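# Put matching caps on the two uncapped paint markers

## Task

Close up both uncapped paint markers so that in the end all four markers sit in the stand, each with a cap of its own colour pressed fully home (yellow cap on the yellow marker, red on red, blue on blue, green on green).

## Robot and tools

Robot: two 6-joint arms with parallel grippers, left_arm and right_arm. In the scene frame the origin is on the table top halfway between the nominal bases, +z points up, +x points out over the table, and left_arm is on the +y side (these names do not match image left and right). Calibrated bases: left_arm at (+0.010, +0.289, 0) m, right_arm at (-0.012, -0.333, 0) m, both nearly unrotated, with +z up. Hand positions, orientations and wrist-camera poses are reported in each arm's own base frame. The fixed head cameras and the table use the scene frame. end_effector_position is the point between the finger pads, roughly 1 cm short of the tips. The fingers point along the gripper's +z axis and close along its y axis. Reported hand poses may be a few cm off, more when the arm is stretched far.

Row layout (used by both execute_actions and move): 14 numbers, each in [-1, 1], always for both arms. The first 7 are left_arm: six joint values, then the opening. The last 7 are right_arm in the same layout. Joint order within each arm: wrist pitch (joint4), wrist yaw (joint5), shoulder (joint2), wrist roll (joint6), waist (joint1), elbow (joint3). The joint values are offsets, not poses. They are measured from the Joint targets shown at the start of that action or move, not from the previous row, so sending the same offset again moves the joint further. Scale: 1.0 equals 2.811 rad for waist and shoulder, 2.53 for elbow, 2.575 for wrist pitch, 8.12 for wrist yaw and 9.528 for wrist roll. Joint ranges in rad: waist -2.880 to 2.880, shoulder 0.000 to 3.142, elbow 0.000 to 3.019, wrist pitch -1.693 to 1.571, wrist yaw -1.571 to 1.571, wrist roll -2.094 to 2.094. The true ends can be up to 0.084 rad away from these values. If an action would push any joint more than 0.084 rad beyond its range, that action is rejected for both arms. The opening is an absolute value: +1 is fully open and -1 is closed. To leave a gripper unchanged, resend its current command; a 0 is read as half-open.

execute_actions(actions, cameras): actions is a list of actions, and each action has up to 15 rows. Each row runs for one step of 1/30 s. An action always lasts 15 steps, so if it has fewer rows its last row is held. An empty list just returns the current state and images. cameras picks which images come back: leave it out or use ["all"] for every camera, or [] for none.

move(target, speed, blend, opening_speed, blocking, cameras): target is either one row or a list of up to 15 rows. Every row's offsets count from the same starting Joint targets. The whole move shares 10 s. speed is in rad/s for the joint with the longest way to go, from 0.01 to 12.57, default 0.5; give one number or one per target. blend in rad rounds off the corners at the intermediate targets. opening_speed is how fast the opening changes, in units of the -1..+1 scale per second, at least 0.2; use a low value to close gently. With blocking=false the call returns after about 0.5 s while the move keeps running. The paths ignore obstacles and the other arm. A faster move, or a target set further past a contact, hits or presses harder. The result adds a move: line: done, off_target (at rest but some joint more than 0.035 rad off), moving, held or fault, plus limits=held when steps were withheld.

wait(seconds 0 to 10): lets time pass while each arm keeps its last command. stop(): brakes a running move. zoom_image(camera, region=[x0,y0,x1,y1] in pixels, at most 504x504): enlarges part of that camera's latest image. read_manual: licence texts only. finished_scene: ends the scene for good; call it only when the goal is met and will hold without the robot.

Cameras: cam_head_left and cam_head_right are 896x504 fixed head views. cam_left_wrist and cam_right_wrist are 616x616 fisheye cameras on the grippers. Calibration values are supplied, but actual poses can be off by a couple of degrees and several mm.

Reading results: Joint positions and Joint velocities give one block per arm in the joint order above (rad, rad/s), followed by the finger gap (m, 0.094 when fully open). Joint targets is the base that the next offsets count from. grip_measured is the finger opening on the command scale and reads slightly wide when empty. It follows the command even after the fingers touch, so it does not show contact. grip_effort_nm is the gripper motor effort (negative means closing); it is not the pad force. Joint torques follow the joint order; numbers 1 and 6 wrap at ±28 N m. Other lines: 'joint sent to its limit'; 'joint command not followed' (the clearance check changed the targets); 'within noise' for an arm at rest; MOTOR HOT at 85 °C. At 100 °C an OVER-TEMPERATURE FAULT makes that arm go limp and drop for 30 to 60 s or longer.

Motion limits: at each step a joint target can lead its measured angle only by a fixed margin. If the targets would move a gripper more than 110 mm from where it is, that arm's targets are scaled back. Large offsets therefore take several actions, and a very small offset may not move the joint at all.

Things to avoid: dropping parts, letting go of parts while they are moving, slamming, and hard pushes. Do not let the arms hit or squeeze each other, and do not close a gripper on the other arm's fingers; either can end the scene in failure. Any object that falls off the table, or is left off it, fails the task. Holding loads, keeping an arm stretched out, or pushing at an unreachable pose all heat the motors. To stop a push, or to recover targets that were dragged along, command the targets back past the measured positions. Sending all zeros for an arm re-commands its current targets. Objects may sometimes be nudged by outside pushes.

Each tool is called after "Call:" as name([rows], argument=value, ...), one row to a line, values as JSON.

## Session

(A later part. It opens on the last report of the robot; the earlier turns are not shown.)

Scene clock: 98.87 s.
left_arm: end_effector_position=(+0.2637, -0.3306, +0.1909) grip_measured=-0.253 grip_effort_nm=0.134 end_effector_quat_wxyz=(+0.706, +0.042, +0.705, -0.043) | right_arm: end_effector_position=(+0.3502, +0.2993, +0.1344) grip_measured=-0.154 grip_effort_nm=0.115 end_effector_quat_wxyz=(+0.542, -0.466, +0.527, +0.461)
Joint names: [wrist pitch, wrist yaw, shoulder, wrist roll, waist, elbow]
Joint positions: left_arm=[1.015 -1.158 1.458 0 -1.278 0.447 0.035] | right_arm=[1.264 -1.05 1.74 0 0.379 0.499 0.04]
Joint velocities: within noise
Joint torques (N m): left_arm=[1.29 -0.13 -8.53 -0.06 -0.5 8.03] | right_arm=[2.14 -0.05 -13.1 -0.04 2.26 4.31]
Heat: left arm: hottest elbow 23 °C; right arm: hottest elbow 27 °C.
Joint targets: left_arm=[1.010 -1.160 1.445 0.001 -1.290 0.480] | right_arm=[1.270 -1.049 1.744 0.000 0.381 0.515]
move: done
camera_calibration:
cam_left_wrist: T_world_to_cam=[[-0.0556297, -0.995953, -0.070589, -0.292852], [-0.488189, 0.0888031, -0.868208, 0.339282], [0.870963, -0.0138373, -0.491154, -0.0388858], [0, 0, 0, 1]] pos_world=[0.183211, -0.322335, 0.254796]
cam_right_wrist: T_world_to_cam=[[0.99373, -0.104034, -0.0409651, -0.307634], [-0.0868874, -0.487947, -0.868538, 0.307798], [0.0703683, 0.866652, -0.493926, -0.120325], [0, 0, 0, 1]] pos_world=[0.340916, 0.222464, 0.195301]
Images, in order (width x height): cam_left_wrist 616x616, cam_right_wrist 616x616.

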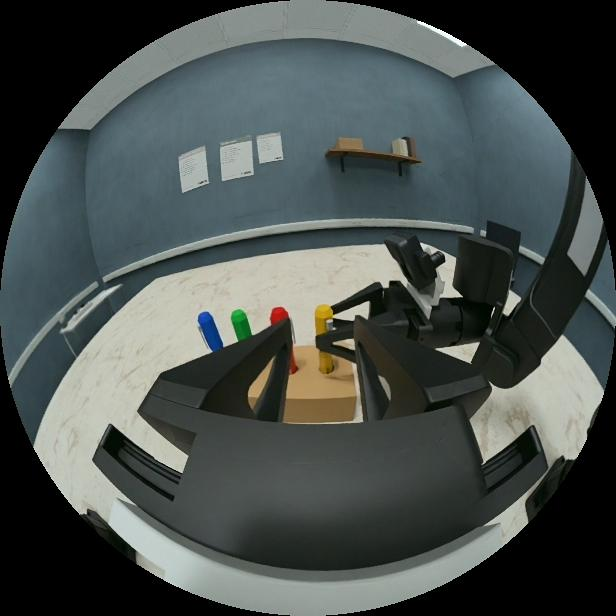

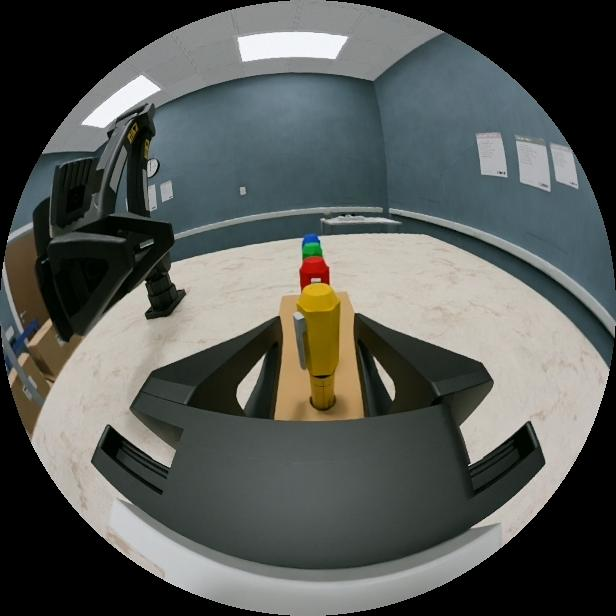

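Call:
move(target=[0, 0, 0, 0, 0, 0, -0.25, 0.0171, -0.01724, -0.0167, 0, -0.0512, -0.0332, -0.15], speed=0.2, cameras=["cam_head_left", "cam_head_right", "cam_left_wrist", "cam_right_wrist"])

Call:
zoom_image(camera="cam_left_wrist", region=[270, 290, 350, 375])

Call:
zoom_image(camera="cam_right_wrist", region=[270, 220, 370, 400])

Call:
zoom_image(camera="cam_head_left", region=[375, 240, 465, 300])

Call:
zoom_image(camera="cam_head_right", region=[375, 240, 465, 300])

Scene clock: 100.23 s.
left_arm: end_effector_position=(+0.2637, -0.3306, +0.1909) grip_measured=-0.253 grip_effort_nm=0.139 end_effector_quat_wxyz=(+0.706, +0.042, +0.705, -0.043) | right_arm: end_effector_position=(+0.3426, +0.2496, +0.1342) grip_measured=-0.153 grip_effort_nm=0.115 end_effector_quat_wxyz=(+0.542, -0.468, +0.525, +0.460)
Joint names: [wrist pitch, wrist yaw, shoulder, wrist roll, waist, elbow]
Joint positions: left_arm=[1.015 -1.158 1.458 0 -1.278 0.447 0.035] | right_arm=[1.301 -1.186 1.712 0 0.245 0.439 0.04]
Joint velocities: within noise
Joint torques (N m): left_arm=[1.29 -0.13 -8.53 -0.06 -0.44 8.03] | right_arm=[2.35 -0.21 -13.68 -0.04 1.32 2.48]
Heat: left arm: hottest elbow 23 °C; right arm: hottest elbow 27 °C.
Joint targets: left_arm=[1.010 -1.160 1.445 0.001 -1.290 0.480] | right_arm=[1.314 -1.189 1.697 0.000 0.237 0.431]
move: done
camera_calibration:
cam_left_wrist: T_world_to_cam=[[-0.0556297, -0.995953, -0.070589, -0.292852], [-0.488189, 0.0888031, -0.868208, 0.339282], [0.870963, -0.0138373, -0.491154, -0.0388858], [0, 0, 0, 1]] pos_world=[0.183211, -0.322335, 0.254796]
cam_right_wrist: T_world_to_cam=[[0.994179, -0.101487, -0.0361646, -0.306669], [-0.0815894, -0.489985, -0.867904, 0.281298], [0.070361, 0.865803, -0.495413, -0.0764086], [0, 0, 0, 1]] pos_world=[0.333212, 0.172864, 0.195196]

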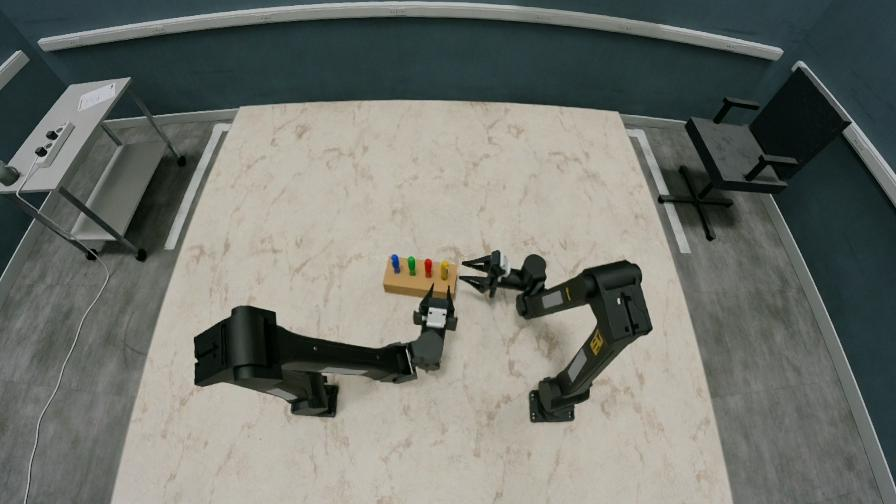

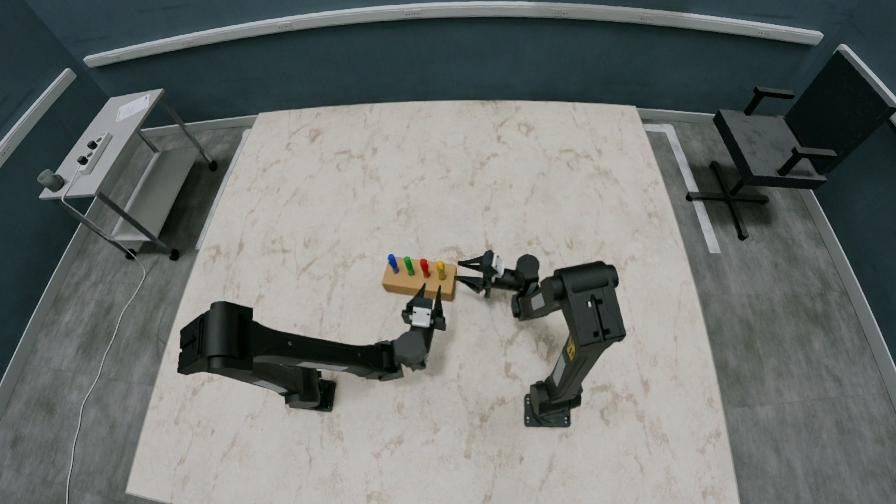

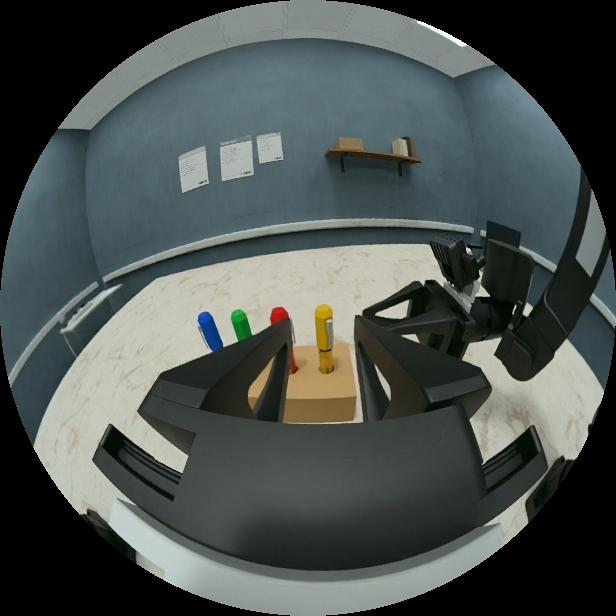

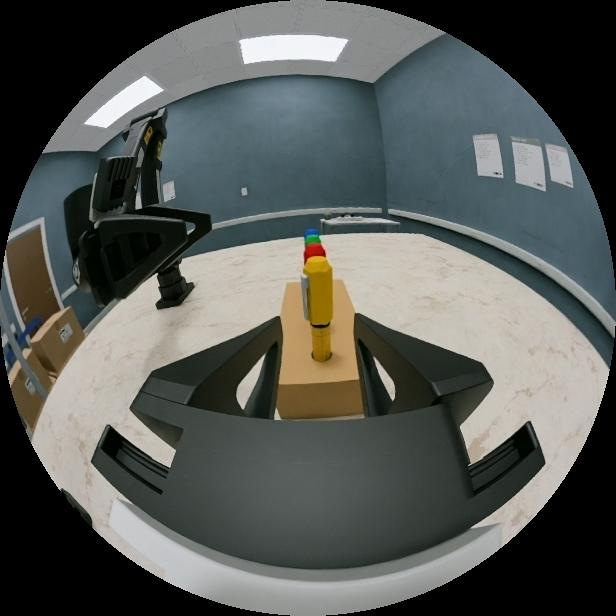

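Scaled by 5.929 from the camera's 616x616 image, which has a finer 880x880 frame.

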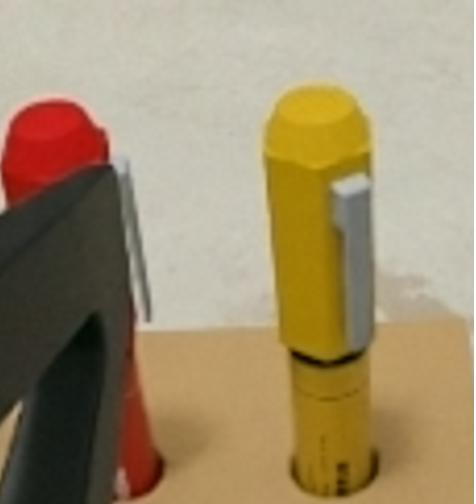

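Scaled by 2.800 from the camera's 616x616 image, which has a finer 880x880 frame.

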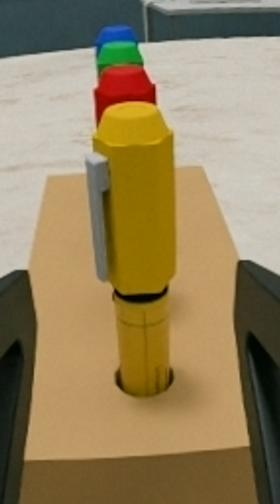

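Scaled by 5.600 from the camera's 896x504 image, which has a finer 1280x720 frame.

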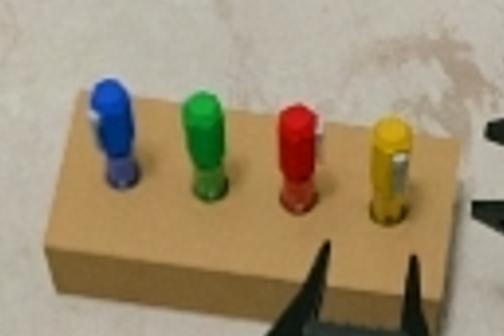

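Scaled by 5.600 from the camera's 896x504 image, which has a finer 1280x720 frame.

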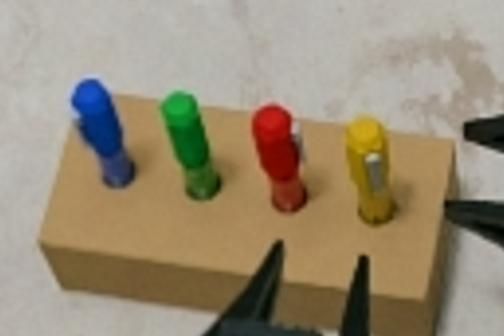

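Call:
move(target=[0.094, 0, 0.0783, 0, 0, -0.0237, -0.25, 0, 0, 0, 0, 0, 0, -0.15], speed=0.5, cameras=["cam_left_wrist"])

Call:
zoom_image(camera="cam_left_wrist", region=[190, 230, 350, 350])

Scene clock: 101.93 s.
left_arm: end_effector_position=(+0.2628, -0.3277, +0.1368) grip_measured=-0.253 grip_effort_nm=0.134 end_effector_quat_wxyz=(+0.704, +0.047, +0.707, -0.038) | right_arm: end_effector_position=(+0.3424, +0.2496, +0.1341) grip_measured=-0.153 grip_effort_nm=0.120 end_effector_quat_wxyz=(+0.542, -0.468, +0.525, +0.460)
Joint names: [wrist pitch, wrist yaw, shoulder, wrist roll, waist, elbow]
Joint positions: left_arm=[1.234 -1.158 1.665 0 -1.278 0.418 0.035] | right_arm=[1.301 -1.186 1.712 0 0.245 0.438 0.04]
Joint velocities: within noise
Joint torques (N m): left_arm=[2.11 -0.13 -8.53 -0.06 -0.44 3.89] | right_arm=[2.33 -0.22 -13.74 -0.04 1.14 2.47]
Heat: left arm: hottest elbow 23 °C; right arm: hottest elbow 27 °C.
Joint targets: left_arm=[1.252 -1.160 1.666 0.001 -1.290 0.420] | right_arm=[1.314 -1.190 1.697 0.000 0.237 0.431]
move: done
camera_calibration:
cam_left_wrist: T_world_to_cam=[[-0.0556676, -0.994712, -0.0863142, -0.291322], [-0.492419, 0.102555, -0.864295, 0.296708], [0.868576, -0.00561049, -0.495524, -0.0607056], [0, 0, 0, 1]] pos_world=[0.182615, -0.320551, 0.201217]
Images, in order (width x height): cam_left_wrist 616x616.

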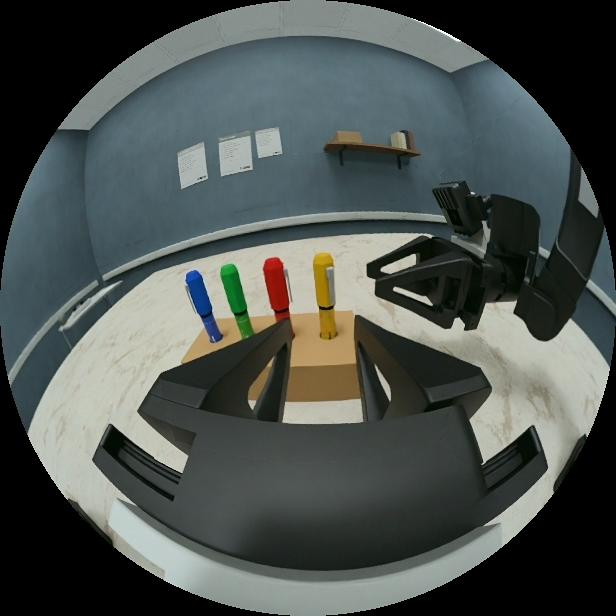

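Scaled by 3.150 from the camera's 616x616 image, which has a finer 880x880 frame.

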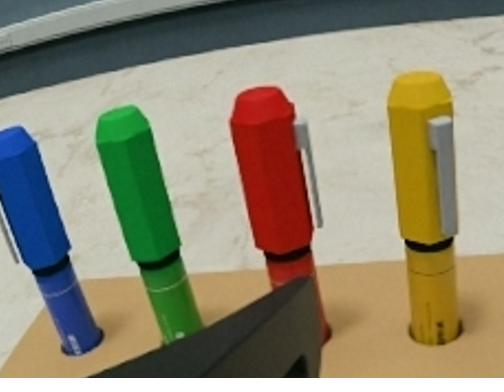

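Call:
execute_actions(actions=[])

Scene clock: 102.07 s.
left_arm: end_effector_position=(+0.2628, -0.3277, +0.1368) grip_measured=-0.253 grip_effort_nm=0.149 end_effector_quat_wxyz=(+0.704, +0.047, +0.707, -0.038) | right_arm: end_effector_position=(+0.3424, +0.2496, +0.1341) grip_measured=-0.153 grip_effort_nm=0.115 end_effector_quat_wxyz=(+0.542, -0.468, +0.525, +0.460)
Joint names: [wrist pitch, wrist yaw, shoulder, wrist roll, waist, elbow]
Joint positions: left_arm=[1.234 -1.158 1.665 0 -1.278 0.418 0.035] | right_arm=[1.301 -1.186 1.712 0 0.245 0.438 0.04]
Joint velocities: within noise
Joint torques (N m): left_arm=[2.11 -0.13 -8.53 -0.06 -0.44 3.88] | right_arm=[2.32 -0.22 -13.68 -0.04 1.26 2.5]
Heat: left arm: hottest elbow 23 °C; right arm: hottest elbow 27 °C.
Joint targets: left_arm=[1.252 -1.160 1.666 0.001 -1.290 0.420] | right_arm=[1.314 -1.190 1.697 0.000 0.237 0.431]
Tool commands: left_gripper/opening=-0.25 right_gripper/opening=-0.15
camera_calibration:
cam_left_wrist: T_world_to_cam=[[-0.0556676, -0.994712, -0.0863142, -0.291322], [-0.492419, 0.102555, -0.864295, 0.296708], [0.868576, -0.00561049, -0.495524, -0.0607056], [0, 0, 0, 1]] pos_world=[0.182615, -0.320551, 0.201217]
cam_right_wrist: T_world_to_cam=[[0.994207, -0.101102, -0.0364823, -0.306486], [-0.0816824, -0.490087, -0.867838, 0.28123], [0.0698603, 0.86579, -0.495506, -0.0762573], [0, 0, 0, 1]] pos_world=[0.33301, 0.172864, 0.195095]

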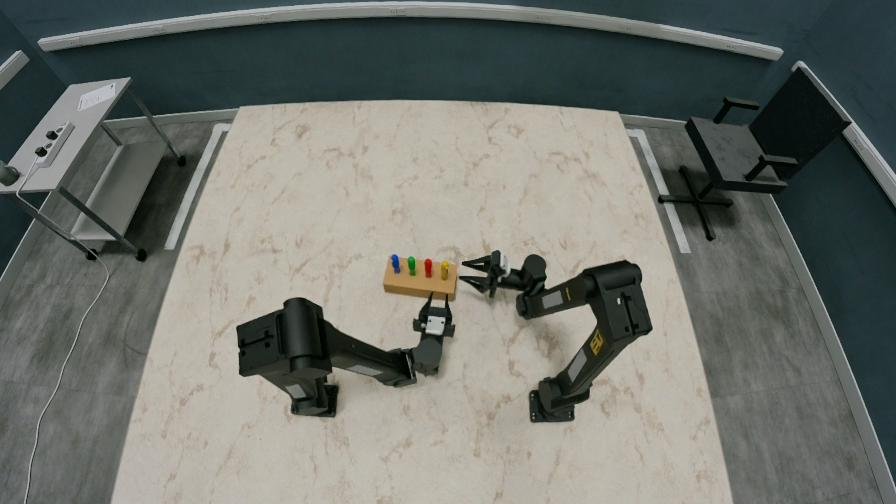

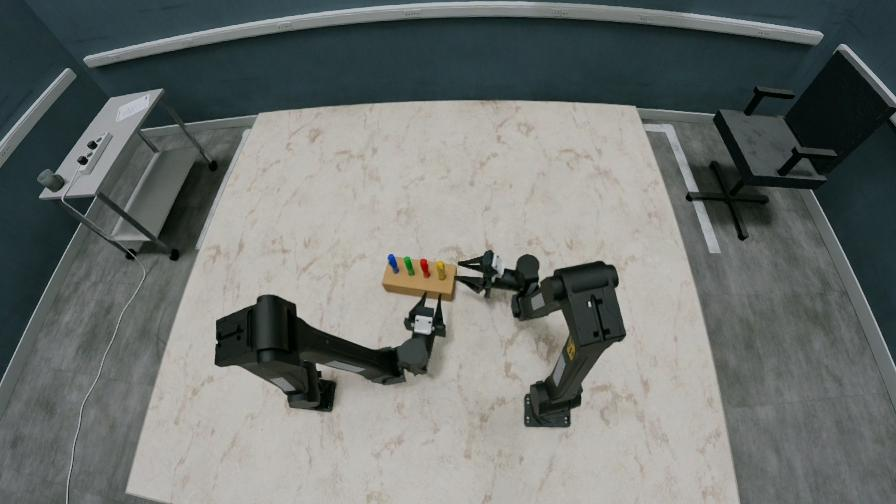

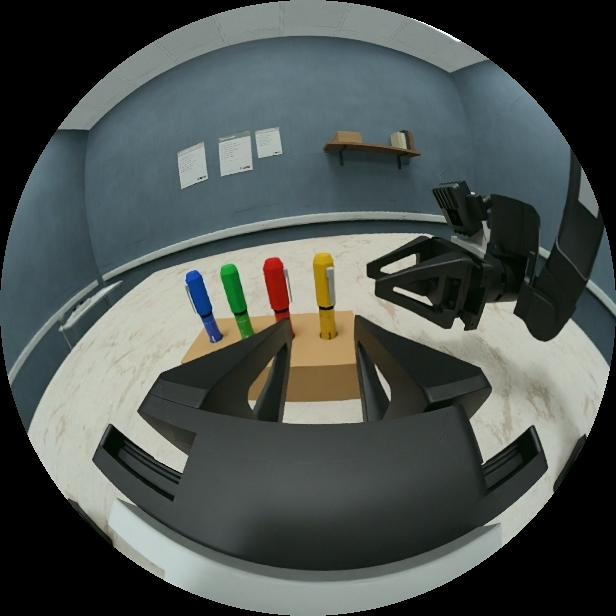

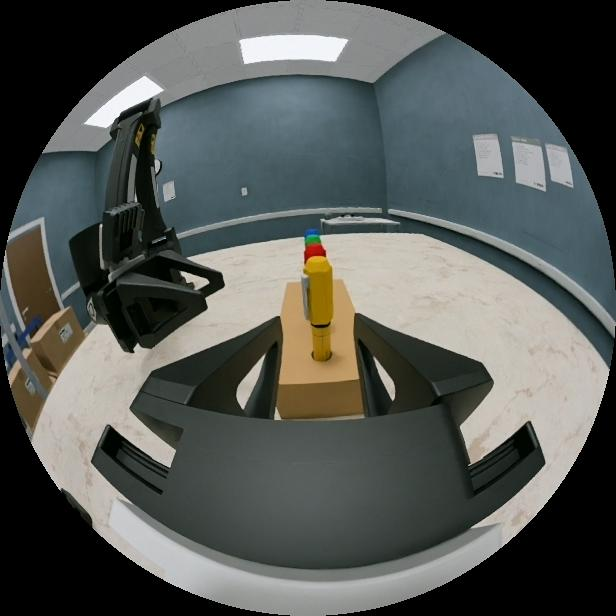

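Call:
zoom_image(camera="cam_left_wrist", region=[170, 240, 350, 350])

Call:
zoom_image(camera="cam_right_wrist", region=[280, 215, 360, 375])

Scaled by 2.800 from the camera's 616x616 image, which has a finer 880x880 frame.

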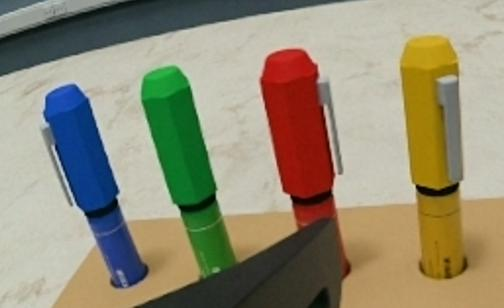

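Scaled by 3.150 from the camera's 616x616 image, which has a finer 880x880 frame.

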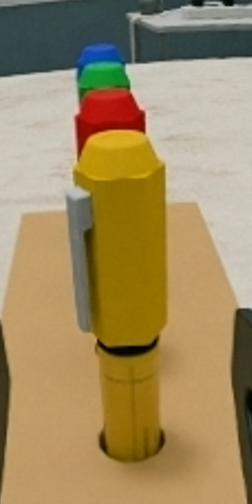

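Call:
finished_scene(scene=1)

The scene is finished: the task was done.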